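# Load one motor housing can into the press nest

## Task

Pick a single motor housing can out of the steel tray on the robot's table and set it in the round nest below the press's raised ram on that same table, with its open end facing up and sitting all the way down; at the finish the robot must not be in contact with any can.

## Robot and tools

Robot: two arms, left_arm and right_arm, each ending in a two-finger gripper. The fingers extend along the gripper's +z axis and close and open along its y axis. The reported gripper point sits between the finger pads, just behind the tips.

Scene frame (used for all reported positions): origin at table-top height, halfway between the two arms' nominal bases; +x points out over the table, +z up, and left_arm sits on the +y side. Arm names do not correspond to image sides. Printed positions can be slightly wrong, more so at long reach. A BASES line, if present, gives calibrated base locations.

Command frame: every pose offset is expressed in the axes of that arm's own current Hand target (the gripper frame), not the scene frame.

Row layout, shared by execute_actions and move: one flat list of 14 numbers, each in [-1, 1], always covering both arms even if one stays still. Order: left_arm dx, dy, dz, rx, ry, rz, opening, then right_arm in the same seven. dx to rz form an offset, not a pose, measured from the arm's Hand target as it stood when the action or move began. A value of 1.0 means 0.6 m for dx, dy and dz, and 180 degrees for the rotation; rx, ry and rz together are a single rotation vector. Opening is absolute rather than an offset: +1 fully open (about 87 mm between pads), +0.5 about 69 mm, 0 about 43 mm, -0.5 about 18 mm, -1 closed. Zero in an opening slot is a real command, so resend the present opening to leave a gripper alone. Sending six zeros for an arm's pose re-commands its current Hand target.

execute_actions(actions, cameras): actions is a list of actions; each action is a list of up to 15 rows, one row per 1/30 s control step, and a short action repeats its last row until 15 steps pass. All rows inside one action count from the start pose of that action, so repeating an offset in a later action moves the arm further. An empty list just returns state and images. cameras selects which images return: omitted, null or ["all"] gives all; [] gives none; an unknown name invalidates the call.

move(target, speed, blend, opening_speed, blocking, cameras): drives each gripper in a straight line toward a target, which is one 14-number row or a list of up to 15 rows that differ only in their pose offsets; every row counts from the same starting Hand targets. speed is the top path speed in m/s, 0.002 to 0.5 (default 0.25), one number or one per target; turning is limited to twice that in rad/s. blend (m) rounds the corners between listed targets; default 0 stops at each. opening_speed (0.2 or higher, scale units per second) paces the fingers; without it the opening is sent at once. Paths end together and last between 0.5 s and 10 s. Moves do not avoid obstacles or the other arm; faster moves stray more and hit harder, and aiming past a contact presses harder. blocking=false returns after about 0.5 s while the move continues; then call wait or stop before sending new motion.

wait(seconds, cameras): 0 to 10 s, arms keep their last command. stop(): brakes a running move, needing some room. zoom_image(camera, region): camera is cam_head_left or cam_head_right; region [x0, y0, x1, y1] in pixels of that camera's latest image (672x504, origin top-left), at most 504 by 504. finished_scene(scene): pass the current scene's number; the first call only asks for a check, the second ends the scene for good.

Control details: each step the command is clipped to within 100 mm and 20 degrees of the measured gripper pose, so Hand target may end short of what you asked; continue from the reported Hand target. Friction and gravity can leave the gripper low, short or tilted, and small moves may not happen or go sideways, so check position and orientation after each move. A gripper blocked by an object keeps pushing until commanded away; to release a push, command the target back past the gripper.

Result lines: end_effector_position (m) and end_effector_quat_wxyz per arm; Hand target; Tool commands; grip_measured (same scale as opening; readings may be off by about 1 mm); Joint positions (gripper last, 0 closed to 1 open); Joint torques (signed toward larger joint angle, joints 1 to 3 wrap at ±28 N m); step readings with HELD flags for execute_actions; a move: line with the outcome (done, off_target, moving, held, fault) and limits (paced = pose clipped, held = steps withheld); a wait: line; pose unreachable when the clearance check blocked an arm; MOTOR HOT above 75 °C, OVER-TEMPERATURE FAULT at 90 °C, which folds that arm and idles it.

Gripping: close to an opening about 0.04 below the grip_measured value at first contact for a full-force hold; less gives a lighter grip. Fast closing squeezes harder.

Avoid: dropping the can, letting go of moving parts, fast impacts, hard pushes, contact or squeezing between the two arms, anything falling or being left off the table, and long stretched-out holding or pushing against unreachable poses, which heats motors. A brief tug on a held part or nudge of a loose object may occur. Finish with the can seated and both grippers clear of every can.

Each tool is called after "Call:" as name(argument=value, ...) on one line, values as JSON.

## Session

Call:
execute_actions(actions=[])

Scene clock: 0.00 s.
left_arm: end_effector_position=(+0.4891, +0.2555, +0.2807) grip_measured=+0.972 end_effector_quat_wxyz=(+0.465, +0.043, +0.806, +0.364) | right_arm: end_effector_position=(+0.5203, -0.4964, +0.3712) grip_measured=+0.978 end_effector_quat_wxyz=(+0.724, +0.437, +0.511, -0.150)
Joint positions: left_arm=[-0.441 1.759 1.63 -0.401 -0.93 0.278 0.986] | right_arm=[-0.099 1.771 1.565 0.339 0.781 0.41 0.989]
Joint velocities: left_arm=[-0.017 0.012 -0.007 -0.066 0.022 -0.066 0.008] | right_arm=[0.012 -0.017 -0.012 -0.066 0.022 -0.007 0.018]
Joint torques (N m): no reading
Heat: left arm: 33 °C; right arm: 36 °C.
Hand target: left_arm +0.4886, +0.2557, +0.2899; +0.475, +0.036, +0.802, +0.361 | right_arm +0.5166, -0.4959, +0.3856; +0.734, +0.438, +0.499, -0.144
Tool commands: left_gripper/opening=+1.0 right_gripper/opening=+1.0

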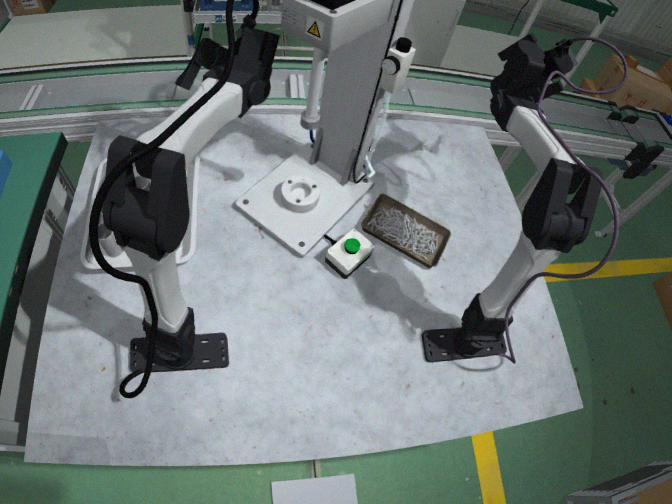

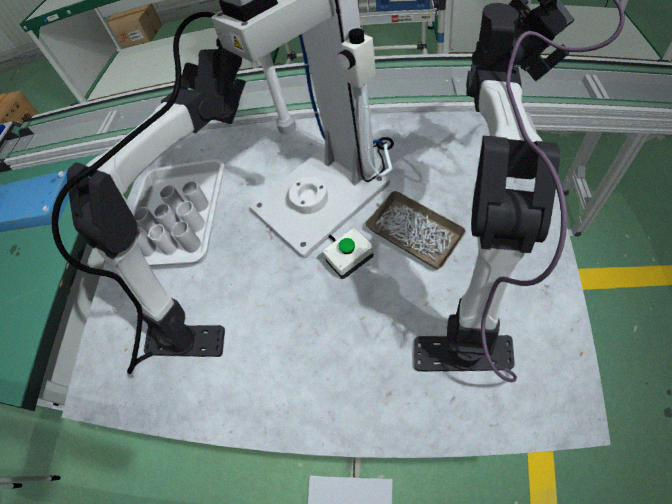

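Call:
zoom_image(camera="cam_head_right", region=[110, 130, 270, 290])

Call:
zoom_image(camera="cam_head_right", region=[220, 0, 420, 280])

Call:
zoom_image(camera="cam_head_left", region=[220, 0, 420, 280])

Scaled by 3.150.

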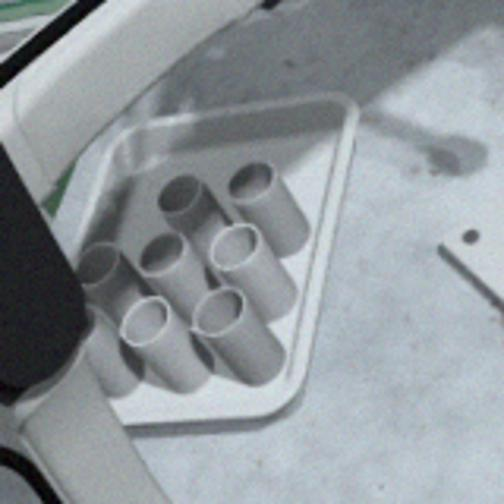

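Scaled by 1.800.

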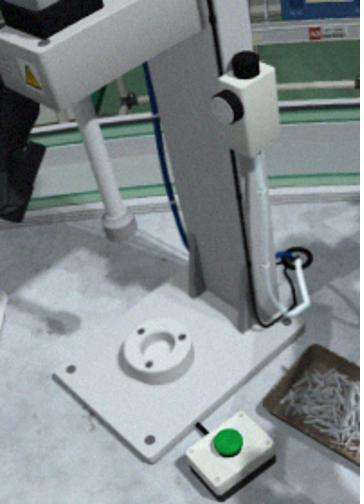

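Scaled by 1.800.

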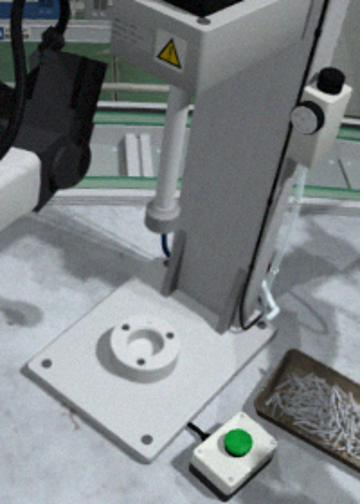

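Call:
move(target=[0.257,-0.1085,-0.366,0.247,0.324,-0.025,-1,0,0,0,0,0,0,1])

Scene clock: 17.40 s.
left_arm: end_effector_position=(+0.2556, +0.1475, +0.1948) grip_measured=-1.000 end_effector_quat_wxyz=(+0.030, +0.000, +0.999, -0.016) | right_arm: end_effector_position=(+0.5203, -0.4964, +0.3712) grip_measured=+0.978 end_effector_quat_wxyz=(+0.724, +0.437, +0.511, -0.150)
Joint positions: left_arm=[-0.52 1.689 1.733 -1.546 0.002 -0.469 0] | right_arm=[-0.099 1.771 1.565 0.339 0.781 0.41 0.989]
Joint velocities: left_arm=[-0.017 -0.002 0.007 0.022 -0.051 -0.022 0] | right_arm=[-0.007 -0.002 0.012 -0.037 -0.037 0.022 -0.018]
Joint torques (N m): left_arm=[0.1 -10.82 4.37 0.17 0.14 -0.09] | right_arm=[-0.23 -9.35 8.21 1.63 -0.06 -0.04]
Heat: left arm: 37 °C; right arm: 40 °C.
Hand target: left_arm +0.2491, +0.1488, +0.2016; -0.005, -0.006, +1.000, -0.002 | right_arm +0.5166, -0.4959, +0.3856; +0.734, +0.438, +0.499, -0.144
Off the commanded pose: left_arm 0.008 m, 4 deg | right_arm 0.015 m, 2 deg.
joint sent to its limit (left arm) — joint 4 (wrist pitch), lower limit. The joint targets are off in orientation, not in position.
move: off_target (left_arm, right_arm)

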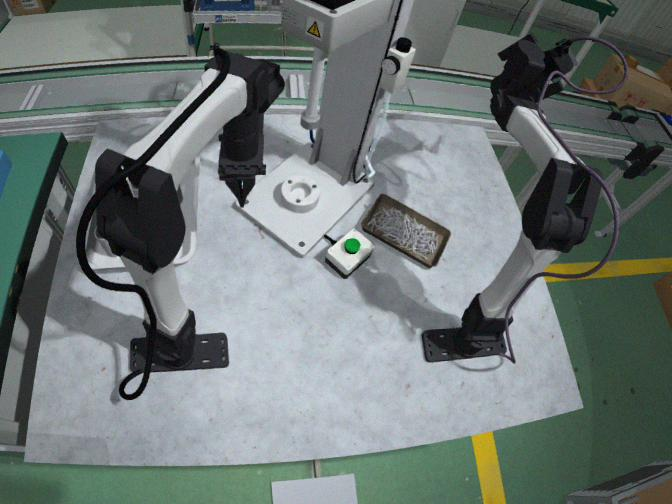

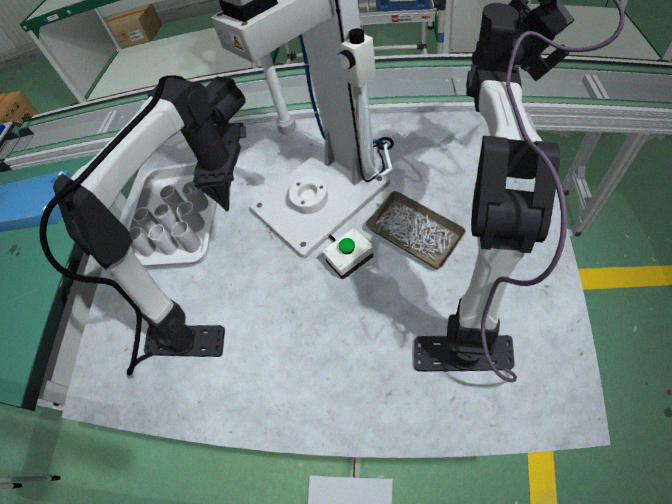

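Call:
move(target=[0,0,0.25,0,0,0,-1,0,0,0,0,0,0,1])

Call:
move(target=[0,-0.25,0,0,0,0,-1,0,0,0,0,0,0,1])

Scene clock: 24.10 s.
left_arm: end_effector_position=(+0.2452, +0.1525, +0.0547) grip_measured=-1.000 end_effector_quat_wxyz=(-0.004, -0.002, +1.000, +0.000) | right_arm: end_effector_position=(+0.5203, -0.4964, +0.3712) grip_measured=+0.978 end_effector_quat_wxyz=(+0.724, +0.437, +0.511, -0.150)
Joint positions: left_arm=[-0.52 1.718 1.193 -1.054 0.003 -0.471 0] | right_arm=[-0.099 1.771 1.565 0.339 0.781 0.41 0.989]
Joint velocities: left_arm=[-0.007 0.007 -0.007 0.022 -0.022 0.051 0] | right_arm=[0.007 -0.007 0.002 0.022 0.022 0.022 -0.003]
Joint torques (N m): left_arm=[-0.05 -6.87 4.53 0.24 0.1 -0.09] | right_arm=[-0.23 -9.36 8.21 1.63 -0.06 -0.04]
Heat: left arm: 37 °C; right arm: 41 °C.
Hand target: left_arm +0.2460, +0.1507, +0.0510; -0.005, -0.006, +1.000, -0.001 | right_arm +0.5166, -0.4959, +0.3856; +0.734, +0.438, +0.499, -0.144
Off the commanded pose: left_arm 0.006 m, 1 deg | right_arm 0.015 m, 2 deg.
move: off_target (right_arm)

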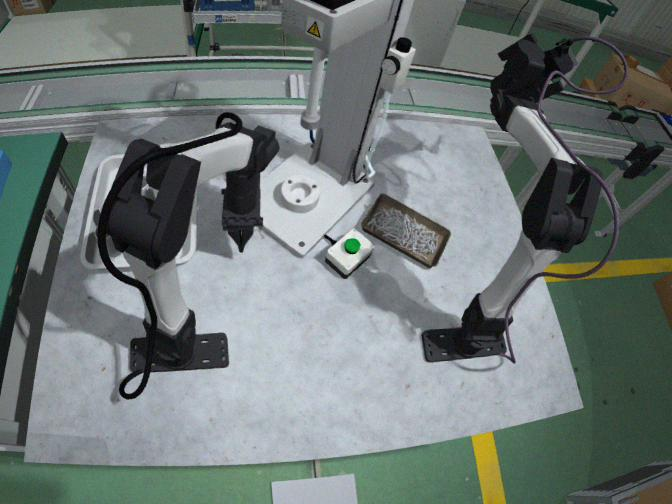

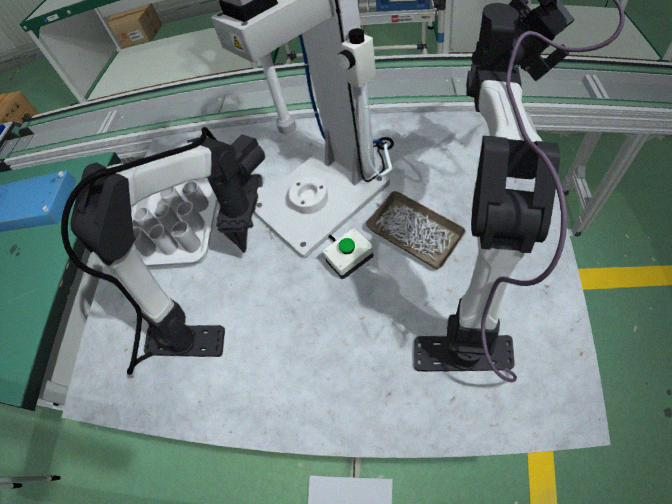

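Scene clock: 25.53 s.
left_arm: end_effector_position=(+0.2422, +0.0025, +0.0485) grip_measured=-1.000 end_effector_quat_wxyz=(-0.007, -0.001, +1.000, -0.006) | right_arm: end_effector_position=(+0.5203, -0.4964, +0.3712) grip_measured=+0.978 end_effector_quat_wxyz=(+0.724, +0.437, +0.511, -0.150)
Joint positions: left_arm=[-0.869 2.049 1.607 -1.129 0.018 -0.818 0] | right_arm=[-0.099 1.771 1.565 0.339 0.781 0.41 0.989]
Joint velocities: left_arm=[-0.022 -0.017 0.007 0.007 -0.037 -0.051 0] | right_arm=[-0.012 -0.012 0.002 0.081 0.007 -0.022 -0.013]
Joint torques (N m): left_arm=[0.09 -9.2 7.35 0 0.14 -0.05] | right_arm=[-0.23 -9.36 8.21 1.63 -0.06 -0.04]
Heat: left arm: 37 °C; right arm: 41 °C.
Hand target: left_arm +0.2442, -0.0014, +0.0494; -0.010, -0.006, +1.000, -0.007 | right_arm +0.5166, -0.4959, +0.3856; +0.734, +0.438, +0.499, -0.144
Off the commanded pose: left_arm 0.007 m, 1 deg | right_arm 0.015 m, 2 deg.
move: off_target (right_arm)

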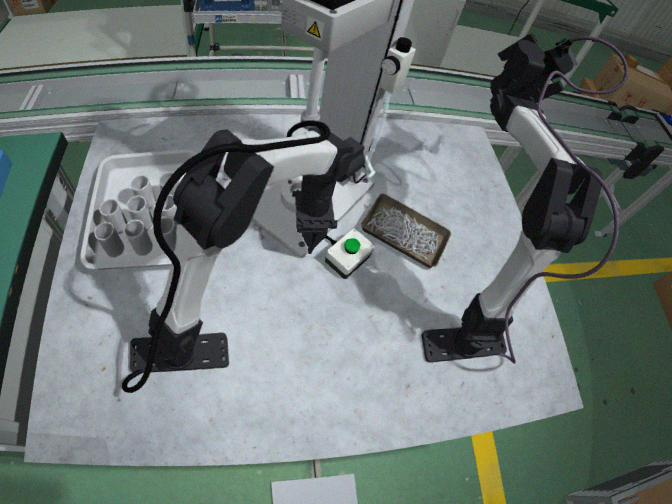

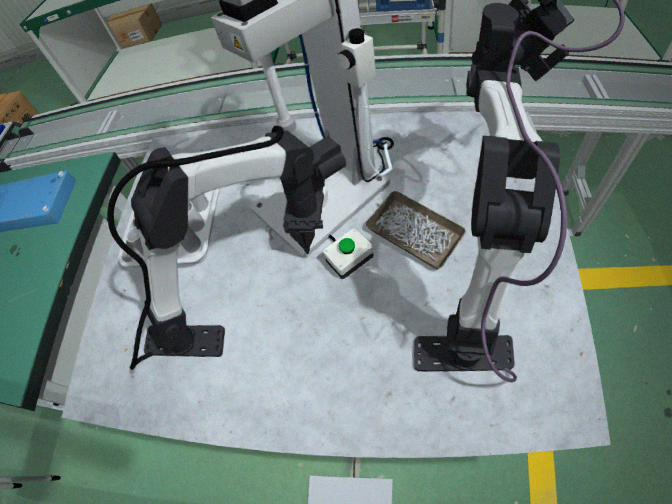

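Call:
zoom_image(camera="cam_head_left", region=[70, 140, 230, 280])

Call:
zoom_image(camera="cam_head_left", region=[220, 170, 360, 310])

Call:
zoom_image(camera="cam_head_right", region=[220, 170, 360, 310])

Scaled by 3.150.

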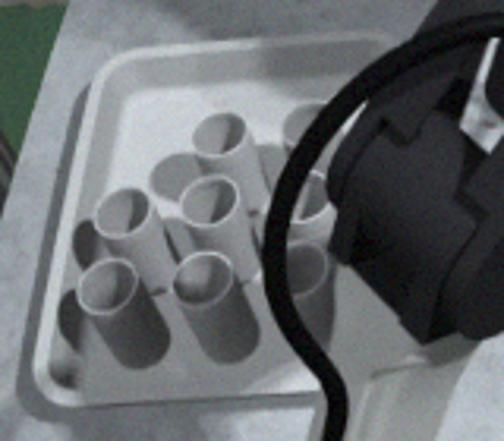

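Scaled by 3.600.

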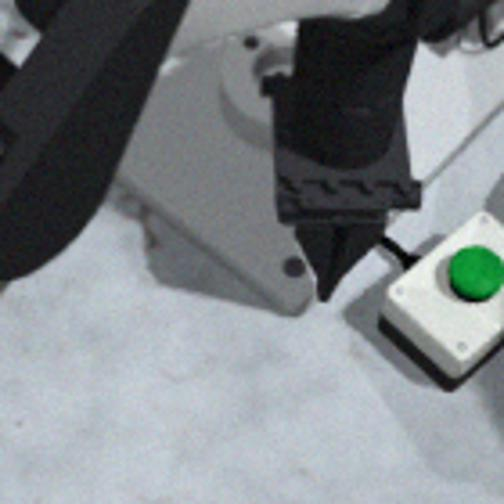

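Scaled by 3.600.

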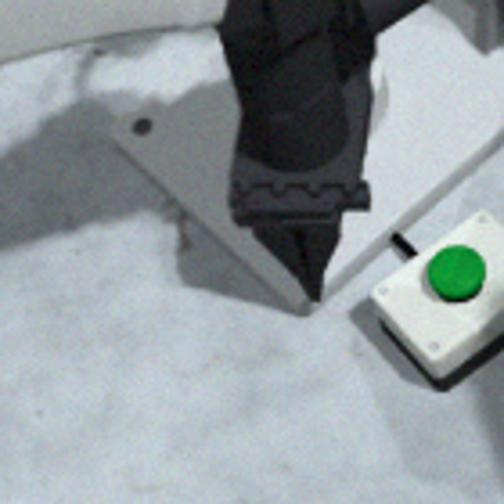

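Call:
move(target=[[0.03,0.2,-0.2,-0.012,-0.15,-0.03,1,0,0,0,0,0,0,1],[0.073,0.56,-0.15,-0.025,-0.25,-0.06,1,0,0,0,0,0,0,1]], blend=0.05)

Call:
zoom_image(camera="cam_head_right", region=[110, 150, 270, 310])

Call:
zoom_image(camera="cam_head_left", region=[70, 150, 230, 310])

Scene clock: 57.83 s.
left_arm: end_effector_position=(+0.1994, +0.3386, +0.1528) grip_measured=+0.972 end_effector_quat_wxyz=(+0.383, -0.092, +0.918, +0.053) | right_arm: end_effector_position=(+0.5203, -0.4964, +0.3712) grip_measured=+0.978 end_effector_quat_wxyz=(+0.724, +0.437, +0.511, -0.150)
Joint positions: left_arm=[0.245 0.607 0.746 -0.916 0.042 0.08 0.986] | right_arm=[-0.099 1.771 1.565 0.339 0.781 0.41 0.989]
Joint velocities: left_arm=[-0.002 0.007 -0.012 -0.022 -0.007 0.037 -0.029] | right_arm=[-0.007 0.022 0.027 -0.051 0.037 -0.022 -0.029]
Joint torques (N m): left_arm=[0.68 1.78 5.67 1.5 0.2 0.17] | right_arm=[-0.21 -9.35 8.21 1.62 -0.06 -0.04]
Heat: left arm: 40 °C; right arm: 44 °C.
Hand target: left_arm +0.2028, +0.3394, +0.1517; +0.384, -0.089, +0.918, +0.052 | right_arm +0.5166, -0.4959, +0.3856; +0.734, +0.438, +0.499, -0.144
Off the commanded pose: left_arm 0.017 m, 3 deg | right_arm 0.015 m, 2 deg.
move: off_target (left_arm, right_arm)

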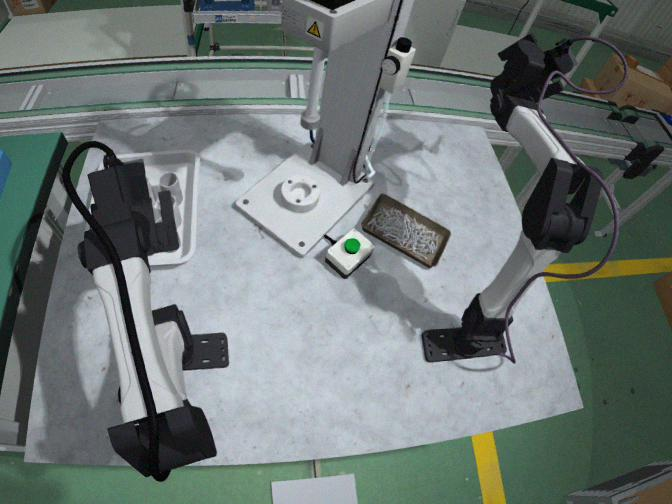

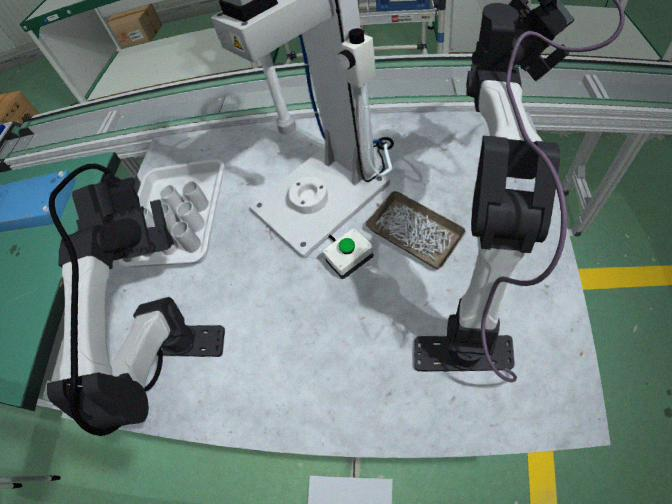

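Scaled by 3.150.

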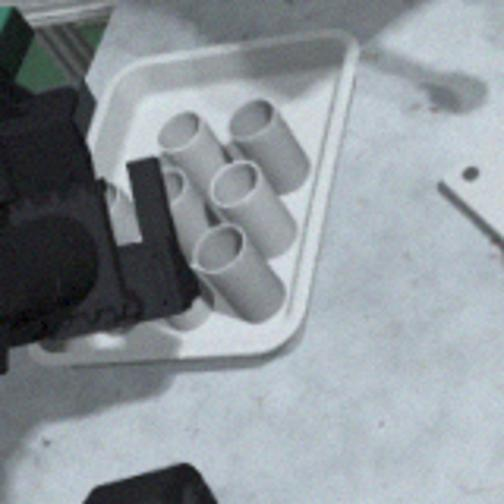

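Scaled by 3.150.

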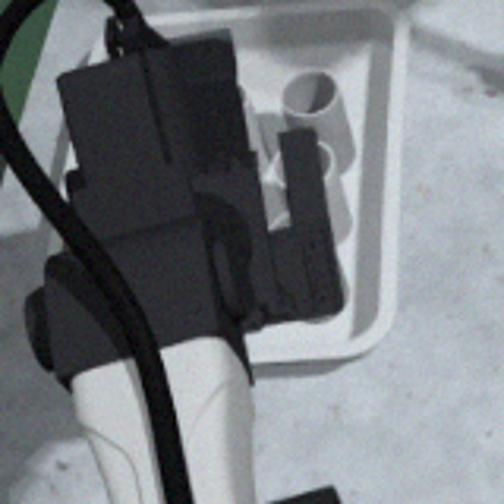

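Call:
zoom_image(camera="cam_head_left", region=[60, 130, 220, 300])

Call:
execute_actions(actions=[[[0,0,0,0,0,0,-1,0,0,0,0,0,0,1]]])

Call:
zoom_image(camera="cam_head_left", region=[60, 130, 220, 300])

Call:
zoom_image(camera="cam_head_right", region=[60, 130, 220, 300])

Scaled by 2.965.

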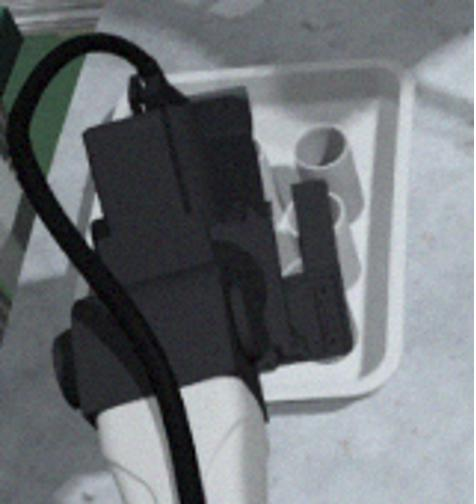

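Scene clock: 69.57 s.
left_arm: end_effector_position=(+0.1996, +0.3385, +0.1529) grip_measured=-1.000 end_effector_quat_wxyz=(+0.383, -0.092, +0.917, +0.053) | right_arm: end_effector_position=(+0.5203, -0.4964, +0.3712) grip_measured=+0.978 end_effector_quat_wxyz=(+0.724, +0.437, +0.511, -0.150)
Joint positions: left_arm=[0.245 0.607 0.746 -0.916 0.043 0.08 0] | right_arm=[-0.099 1.771 1.565 0.339 0.781 0.41 0.989]
Joint velocities: left_arm=[-0.002 -0.007 0.007 -0.066 -0.051 -0.051 0] | right_arm=[0.007 -0.012 0.017 -0.051 0.007 0.051 -0.003]
Joint torques (N m): left_arm=[0.68 1.73 5.74 1.48 0.21 0.15] | right_arm=[-0.23 -9.36 8.21 1.63 -0.06 -0.04]
Heat: left arm: 39 °C; right arm: 45 °C.
Hand target: left_arm +0.2029, +0.3395, +0.1518; +0.384, -0.089, +0.918, +0.052 | right_arm +0.5166, -0.4959, +0.3856; +0.734, +0.438, +0.499, -0.144
Off the commanded pose: left_arm 0.004 m, 0 deg | right_arm 0.015 m, 2 deg.
Step readings (end_effector_position of left_arm | right_arm):
0: (+0.1996, +0.3385, +0.1529) | (+0.5203, -0.4964, +0.3712)
1: (+0.1996, +0.3385, +0.1529) | (+0.5203, -0.4964, +0.3712)
2: (+0.1996, +0.3385, +0.1529) | (+0.5203, -0.4964, +0.3712)
4: (+0.1996, +0.3385, +0.1529) | (+0.5203, -0.4964, +0.3712)
8: (+0.1996, +0.3385, +0.1529) | (+0.5203, -0.4964, +0.3712)
15: (+0.1996, +0.3385, +0.1529) | (+0.5203, -0.4964, +0.3712)

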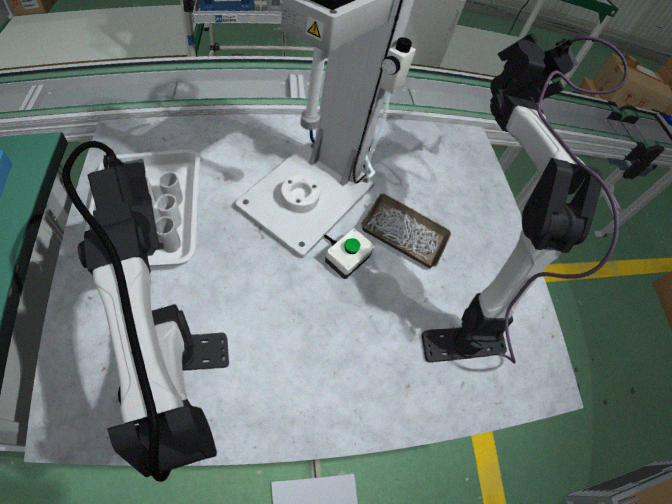

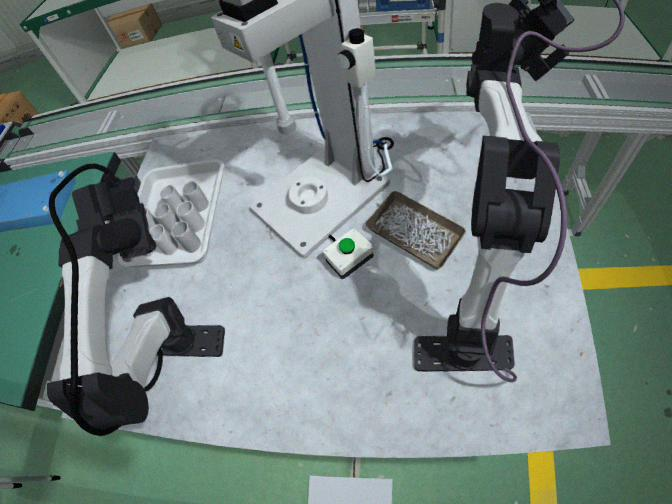

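Scaled by 2.965.

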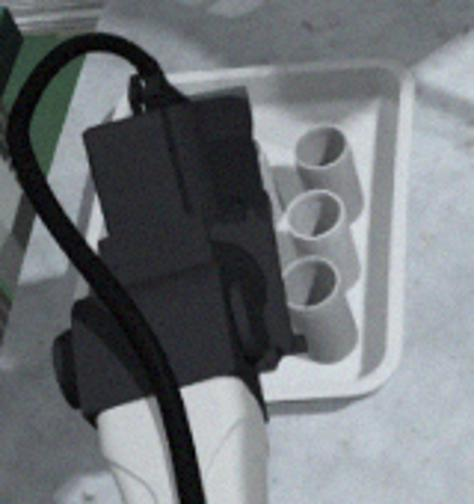

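Scaled by 2.965.

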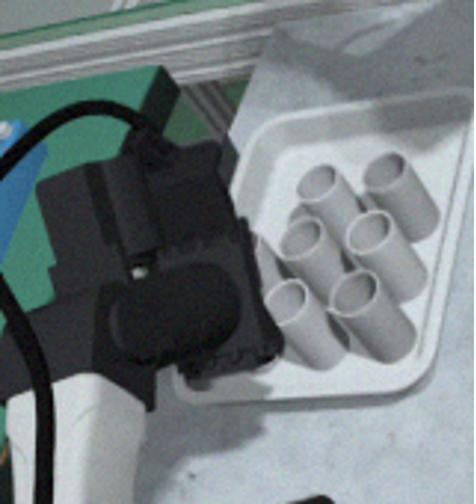

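Call:
move(target=[0.011,-0.136,0.012,-0.152,-0.021,-0.149,1,0,0,0,0,0,0,1])

Call:
zoom_image(camera="cam_head_left", region=[80, 150, 240, 310])

Call:
zoom_image(camera="cam_head_right", region=[80, 150, 240, 310])

Scene clock: 84.13 s.
left_arm: end_effector_position=(+0.2149, +0.2580, +0.1269) grip_measured=+0.972 end_effector_quat_wxyz=(+0.362, -0.390, +0.830, +0.168) | right_arm: end_effector_position=(+0.5203, -0.4964, +0.3712) grip_measured=+0.978 end_effector_quat_wxyz=(+0.724, +0.437, +0.511, -0.150)
Joint positions: left_arm=[-0.739 1.162 0.903 -1.299 -0.822 -1.558 0.986] | right_arm=[-0.099 1.771 1.565 0.339 0.781 0.41 0.989]
Joint velocities: left_arm=[0.022 0.007 0.007 -0.037 -0.051 0.007 0.008] | right_arm=[-0.017 -0.002 -0.007 0.007 -0.051 0.007 -0.003]
Joint torques (N m): left_arm=[-0.59 -1.88 7.46 -0.01 -0.48 -0.09] | right_arm=[-0.23 -9.36 8.21 1.63 -0.06 -0.04]
Heat: left arm: 40 °C; right arm: 45 °C.
Hand target: left_arm +0.2187, +0.2553, +0.1340; +0.369, -0.392, +0.827, +0.165 | right_arm +0.5166, -0.4959, +0.3856; +0.734, +0.438, +0.499, -0.144
Off the commanded pose: left_arm 0.014 m, 3 deg | right_arm 0.015 m, 2 deg.
move: off_target (left_arm, right_arm)

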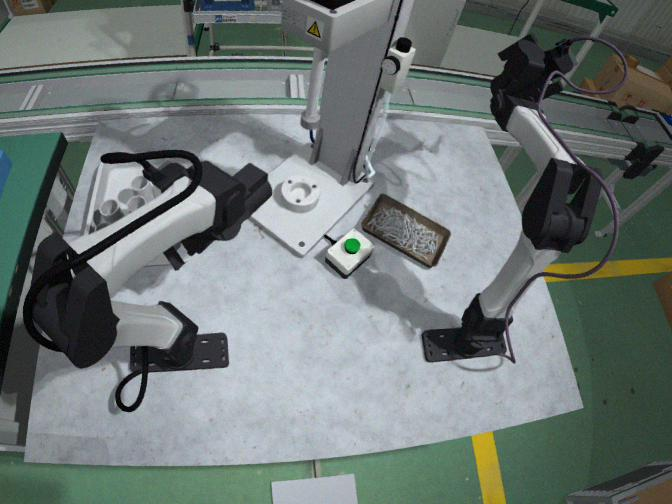

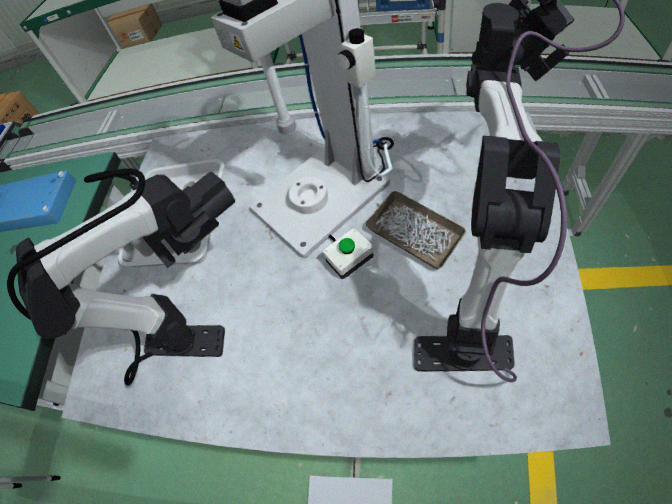

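Scaled by 3.150.

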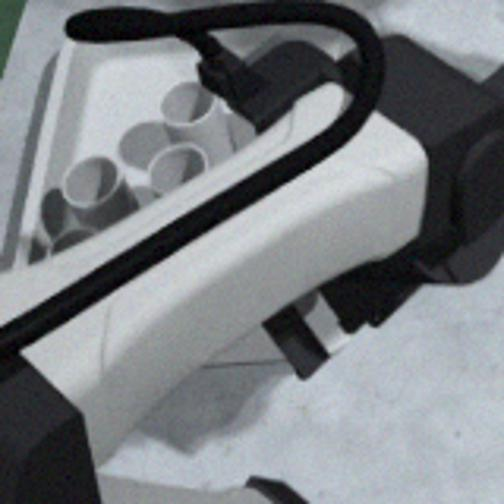

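Scaled by 3.150.

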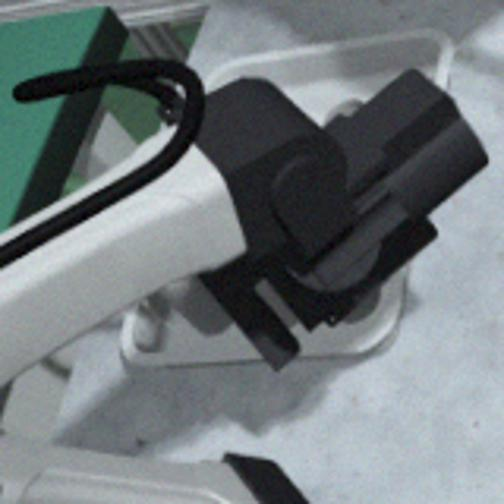

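Call:
move(target=[-0.092,-0.003,0.11,0.112,0.25,0.265,-1,0,0,0,0,0,0,1])

Call:
zoom_image(camera="cam_head_left", region=[80, 150, 240, 310])

Call:
zoom_image(camera="cam_head_right", region=[80, 150, 240, 310])

Scene clock: 96.47 s.
left_arm: end_effector_position=(+0.2744, +0.3234, +0.1285) grip_measured=-1.000 end_effector_quat_wxyz=(+0.005, -0.004, +1.000, +0.022) | right_arm: end_effector_position=(+0.5203, -0.4964, +0.3712) grip_measured=+0.978 end_effector_quat_wxyz=(+0.724, +0.437, +0.511, -0.150)
Joint positions: left_arm=[0.043 1.656 1.422 -1.324 -0.043 0.089 0] | right_arm=[-0.099 1.771 1.565 0.339 0.781 0.41 0.989]
Joint velocities: left_arm=[-0.012 0.002 -0.007 -0.022 -0.007 -0.007 0] | right_arm=[-0.007 -0.012 0.012 -0.022 -0.037 0.022 -0.018]
Joint torques (N m): left_arm=[0.57 -6.32 7.53 0.03 0.14 0.2] | right_arm=[-0.21 -9.36 8.2 1.63 -0.06 -0.04]
Heat: left arm: 41 °C; right arm: 46 °C.
Hand target: left_arm +0.2782, +0.3239, +0.1321; +0.006, -0.001, +1.000, +0.017 | right_arm +0.5166, -0.4959, +0.3856; +0.734, +0.438, +0.499, -0.144
Off the commanded pose: left_arm 0.004 m, 3 deg | right_arm 0.015 m, 2 deg.
move: off_target (left_arm, right_arm)

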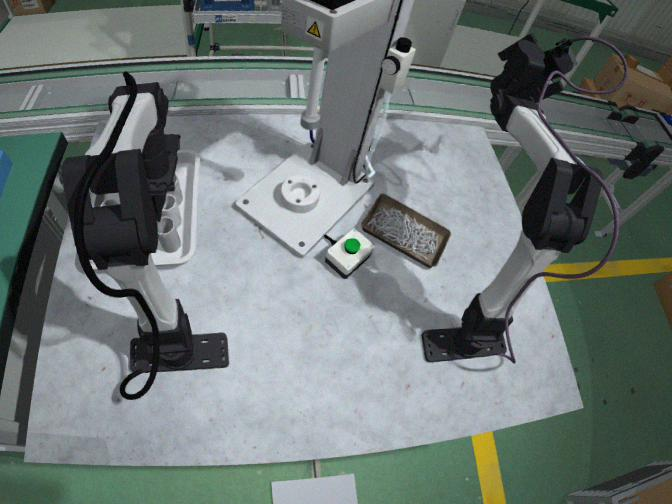

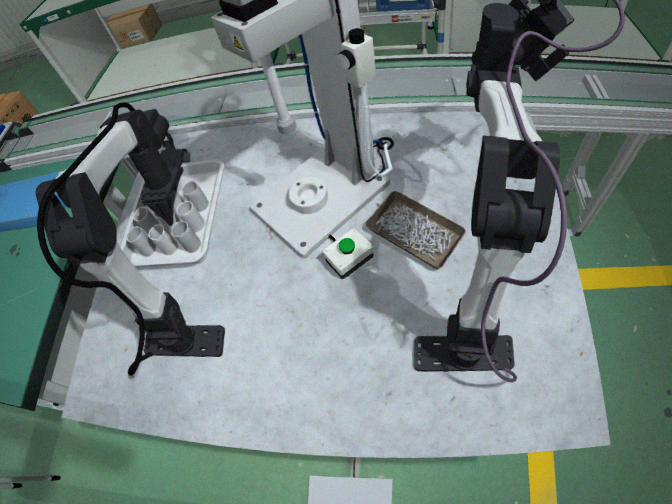

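Scaled by 3.150.

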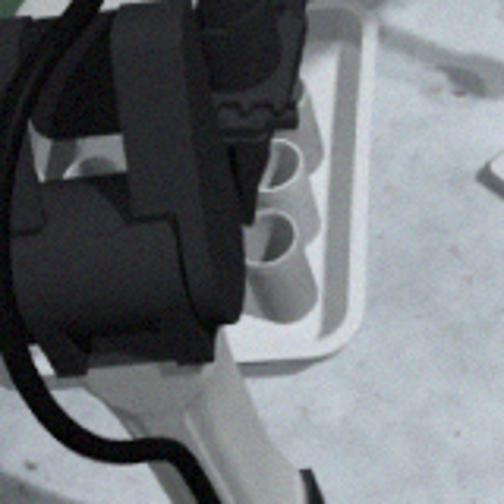

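Scaled by 3.150.

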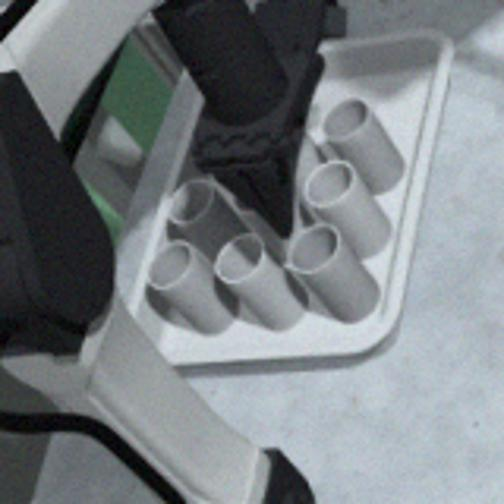

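Call:
move(target=[-0.037,-0.02,0.053,0,0,0,-1,0,0,0,0,0,0,1])

Call:
zoom_image(camera="cam_head_left", region=[110, 180, 210, 280])

Call:
zoom_image(camera="cam_head_right", region=[120, 180, 220, 280])

Scene clock: 105.10 s.
left_arm: end_effector_position=(+0.2972, +0.3160, +0.1036) grip_measured=-1.000 end_effector_quat_wxyz=(+0.005, +0.001, +1.000, +0.020) | right_arm: end_effector_position=(+0.5203, -0.4964, +0.3712) grip_measured=+0.978 end_effector_quat_wxyz=(+0.724, +0.437, +0.511, -0.150)
Joint positions: left_arm=[0.013 1.742 1.422 -1.237 -0.04 0.069 0] | right_arm=[-0.099 1.771 1.565 0.339 0.781 0.41 0.989]
Joint velocities: left_arm=[-0.012 -0.007 0.012 -0.022 0.007 -0.007 0] | right_arm=[-0.002 -0.007 0.012 -0.037 0.037 0.022 -0.008]
Joint torques (N m): left_arm=[-0.39 -7.2 5 0.32 0.18 -0.08] | right_arm=[-0.21 -9.36 8.21 1.63 -0.06 -0.04]
Heat: left arm: 40 °C; right arm: 46 °C.
Hand target: left_arm +0.3001, +0.3129, +0.0995; +0.006, -0.001, +1.000, +0.016 | right_arm +0.5166, -0.4959, +0.3856; +0.734, +0.438, +0.499, -0.144
Off the commanded pose: left_arm 0.006 m, 0 deg | right_arm 0.015 m, 2 deg.
move: off_target (right_arm)

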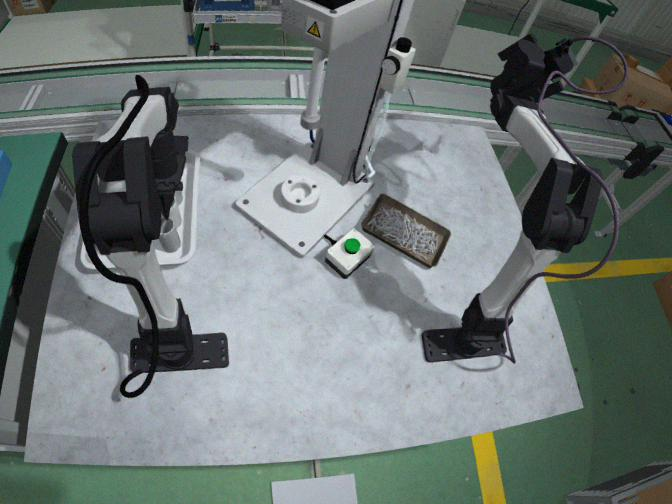

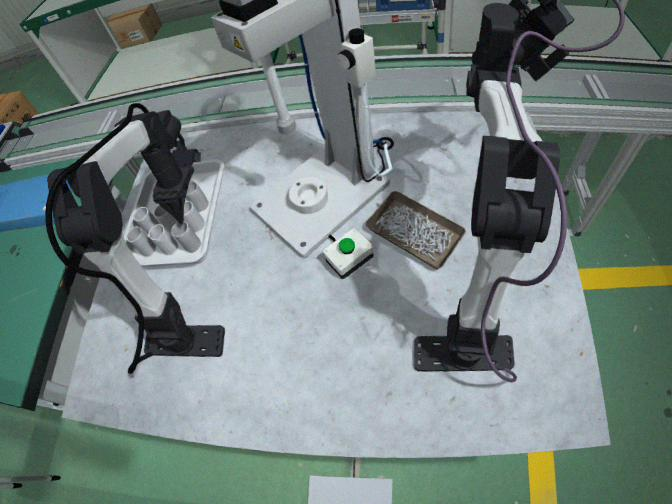

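Scaled by 5.040.

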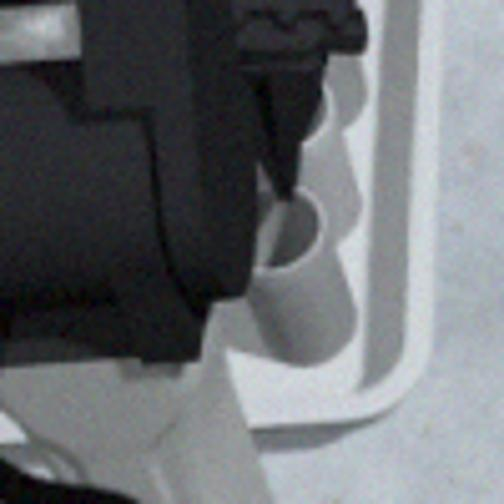

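Scaled by 5.040.

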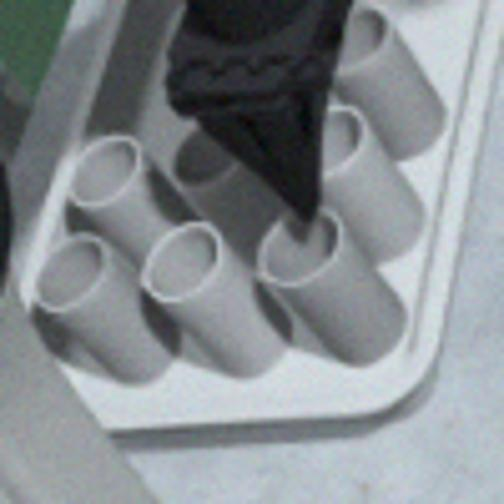

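Call:
move(target=[[0.05,-0.03,-0.12,0,0,0,0.5,0,0,0,0,0,0,1],[0.078,-0.062,-0.054,-0.079,-0.203,-0.241,0.5,0,0,0,0,0,0,1]], blend=0.02)

Call:
zoom_image(camera="cam_head_left", region=[90, 160, 250, 320])

Call:
zoom_image(camera="cam_head_right", region=[90, 160, 250, 320])

Scene clock: 125.63 s.
left_arm: end_effector_position=(+0.2503, +0.2728, +0.1325) grip_measured=+0.500 end_effector_quat_wxyz=(+0.301, -0.356, +0.876, +0.125) | right_arm: end_effector_position=(+0.5203, -0.4964, +0.3712) grip_measured=+0.978 end_effector_quat_wxyz=(+0.724, +0.437, +0.511, -0.150)
Joint positions: left_arm=[-0.422 1.161 0.965 -1.064 -0.598 -1.046 0.75] | right_arm=[-0.099 1.771 1.565 0.339 0.781 0.41 0.989]
Joint velocities: left_arm=[-0.012 -0.017 0.027 -0.037 -0.081 -0.037 0.001] | right_arm=[-0.017 0.012 0.017 -0.066 -0.007 -0.022 -0.008]
Joint torques (N m): left_arm=[-0.64 -4.34 4.98 0.73 -0.37 -0.07] | right_arm=[-0.23 -9.36 8.23 1.63 -0.06 -0.04]
Heat: left arm: 39 °C; right arm: 46 °C.
Hand target: left_arm +0.2521, +0.2722, +0.1332; +0.311, -0.360, +0.871, +0.121 | right_arm +0.5166, -0.4959, +0.3856; +0.734, +0.438, +0.499, -0.144
Off the commanded pose: left_arm 0.004 m, 2 deg | right_arm 0.015 m, 2 deg.
move: off_target (right_arm)

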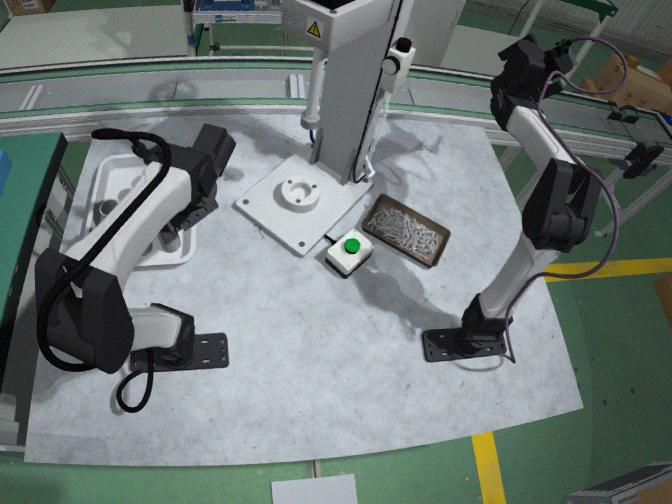

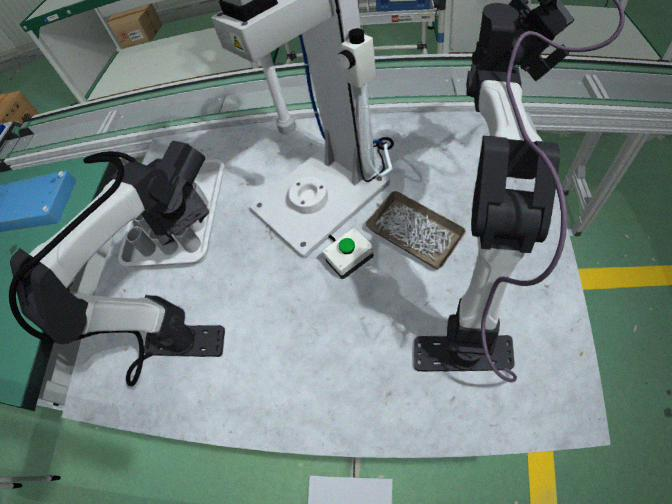

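Scaled by 3.150.

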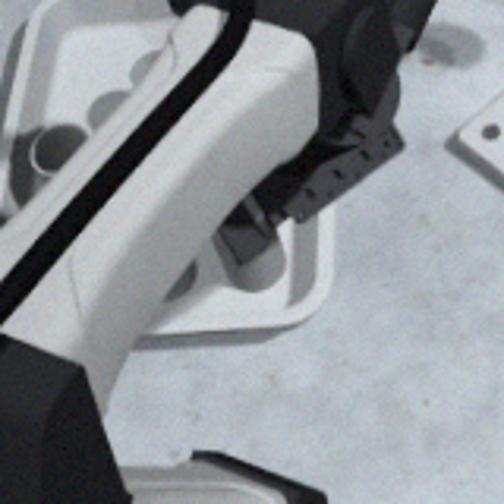

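Scaled by 3.150.

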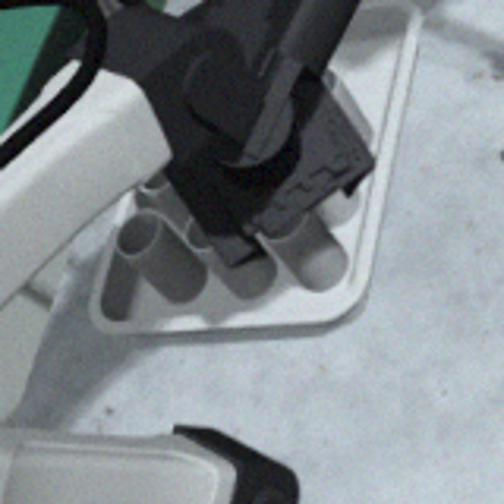

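Call:
move(target=[-0.003,0.002,0.1,0,0,0,0.5,0,0,0,0,0,0,1], speed=0.1)

Call:
zoom_image(camera="cam_head_left", region=[110, 180, 230, 300])

Call:
zoom_image(camera="cam_head_right", region=[110, 180, 230, 300])

Scene clock: 132.63 s.
left_arm: end_effector_position=(+0.2791, +0.3019, +0.0929) grip_measured=+0.500 end_effector_quat_wxyz=(+0.318, -0.361, +0.868, +0.125) | right_arm: end_effector_position=(+0.5203, -0.4964, +0.3712) grip_measured=+0.978 end_effector_quat_wxyz=(+0.724, +0.437, +0.511, -0.150)
Joint positions: left_arm=[-0.257 1.197 0.805 -0.739 -0.559 -0.865 0.75] | right_arm=[-0.099 1.771 1.565 0.339 0.781 0.41 0.989]
Joint velocities: left_arm=[0.007 -0.002 -0.022 0.007 0.081 0.037 0.007] | right_arm=[0.007 -0.012 -0.002 0.022 -0.037 -0.022 0.008]
Joint torques (N m): left_arm=[0.53 -2.93 5.09 0.95 -0.12 0.15] | right_arm=[-0.23 -9.36 8.21 1.63 -0.06 -0.04]
Heat: left arm: 39 °C; right arm: 46 °C.
Hand target: left_arm +0.2796, +0.3021, +0.0885; +0.314, -0.359, +0.870, +0.124 | right_arm +0.5166, -0.4959, +0.3856; +0.734, +0.438, +0.499, -0.144
Off the commanded pose: left_arm 0.006 m, 1 deg | right_arm 0.015 m, 2 deg.
move: off_target (right_arm)

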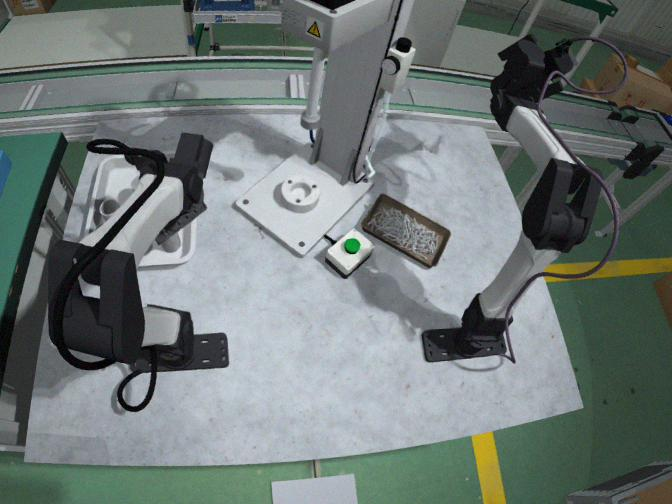

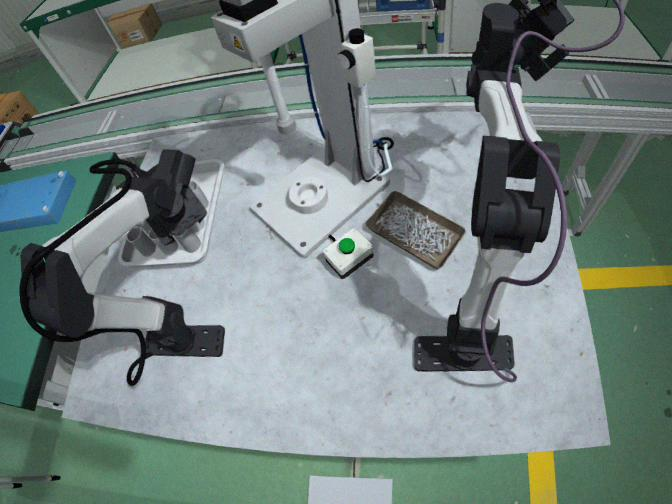

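Scaled by 4.200.

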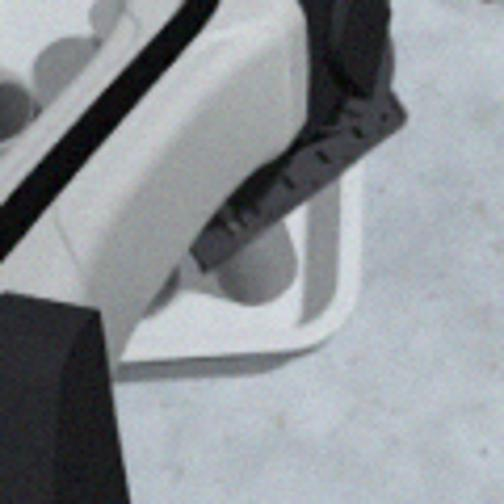

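Scaled by 4.200.

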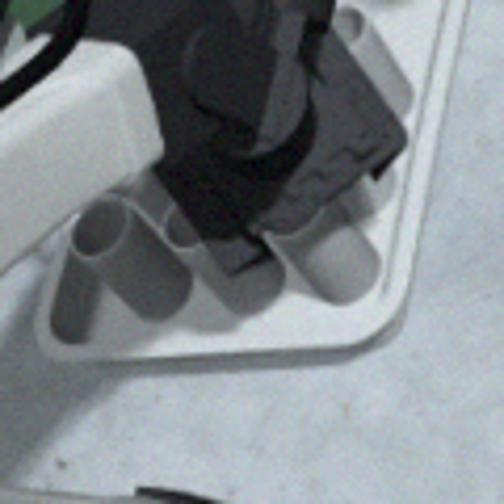

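Call:
move(target=[-0.003,0.003,0.072,0,0,0,0.5,0,0,0,0,0,0,1], speed=0.06)

Call:
zoom_image(camera="cam_head_right", region=[110, 180, 230, 300])

Scene clock: 137.60 s.
left_arm: end_effector_position=(+0.2988, +0.3243, +0.0609) grip_measured=+0.500 end_effector_quat_wxyz=(+0.319, -0.360, +0.867, +0.127) | right_arm: end_effector_position=(+0.5203, -0.4964, +0.3712) grip_measured=+0.978 end_effector_quat_wxyz=(+0.724, +0.437, +0.511, -0.150)
Joint positions: left_arm=[-0.143 1.287 0.723 -0.505 -0.512 -0.744 0.75] | right_arm=[-0.099 1.771 1.565 0.339 0.781 0.41 0.989]
Joint velocities: left_arm=[-0.007 0.002 0.012 0.037 -0.007 -0.022 0.013] | right_arm=[-0.002 0.012 0.007 -0.066 0.022 0.037 0.003]
Joint torques (N m): left_arm=[0.69 -3.41 5.04 1.06 -0.1 0.19] | right_arm=[-0.23 -9.36 8.21 1.63 -0.06 -0.04]
Heat: left arm: 38 °C; right arm: 46 °C.
Hand target: left_arm +0.2988, +0.3247, +0.0563; +0.315, -0.358, +0.870, +0.126 | right_arm +0.5166, -0.4959, +0.3856; +0.734, +0.438, +0.499, -0.144
Off the commanded pose: left_arm 0.005 m, 1 deg | right_arm 0.015 m, 2 deg.
move: off_target (right_arm)

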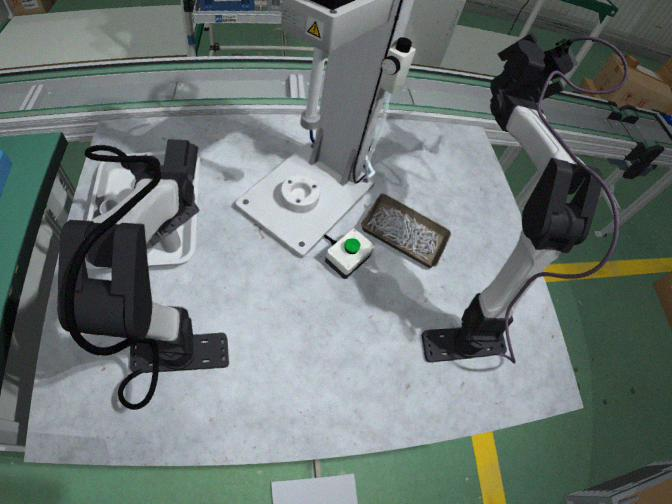

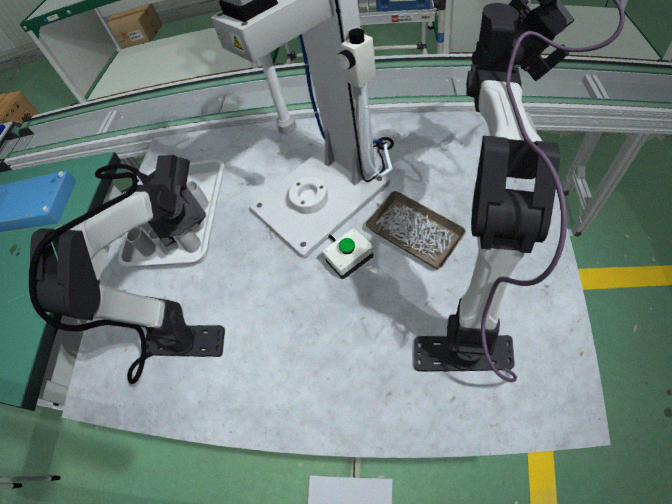

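Scaled by 4.200.

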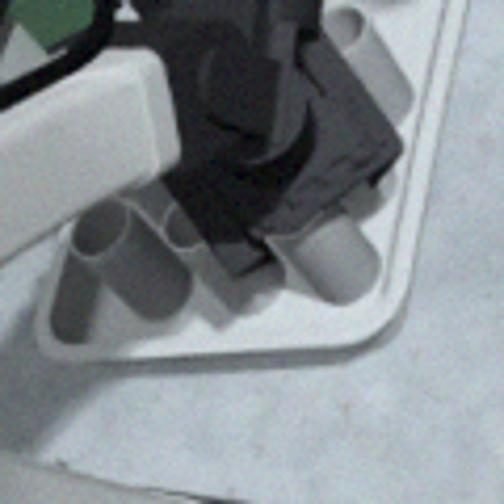

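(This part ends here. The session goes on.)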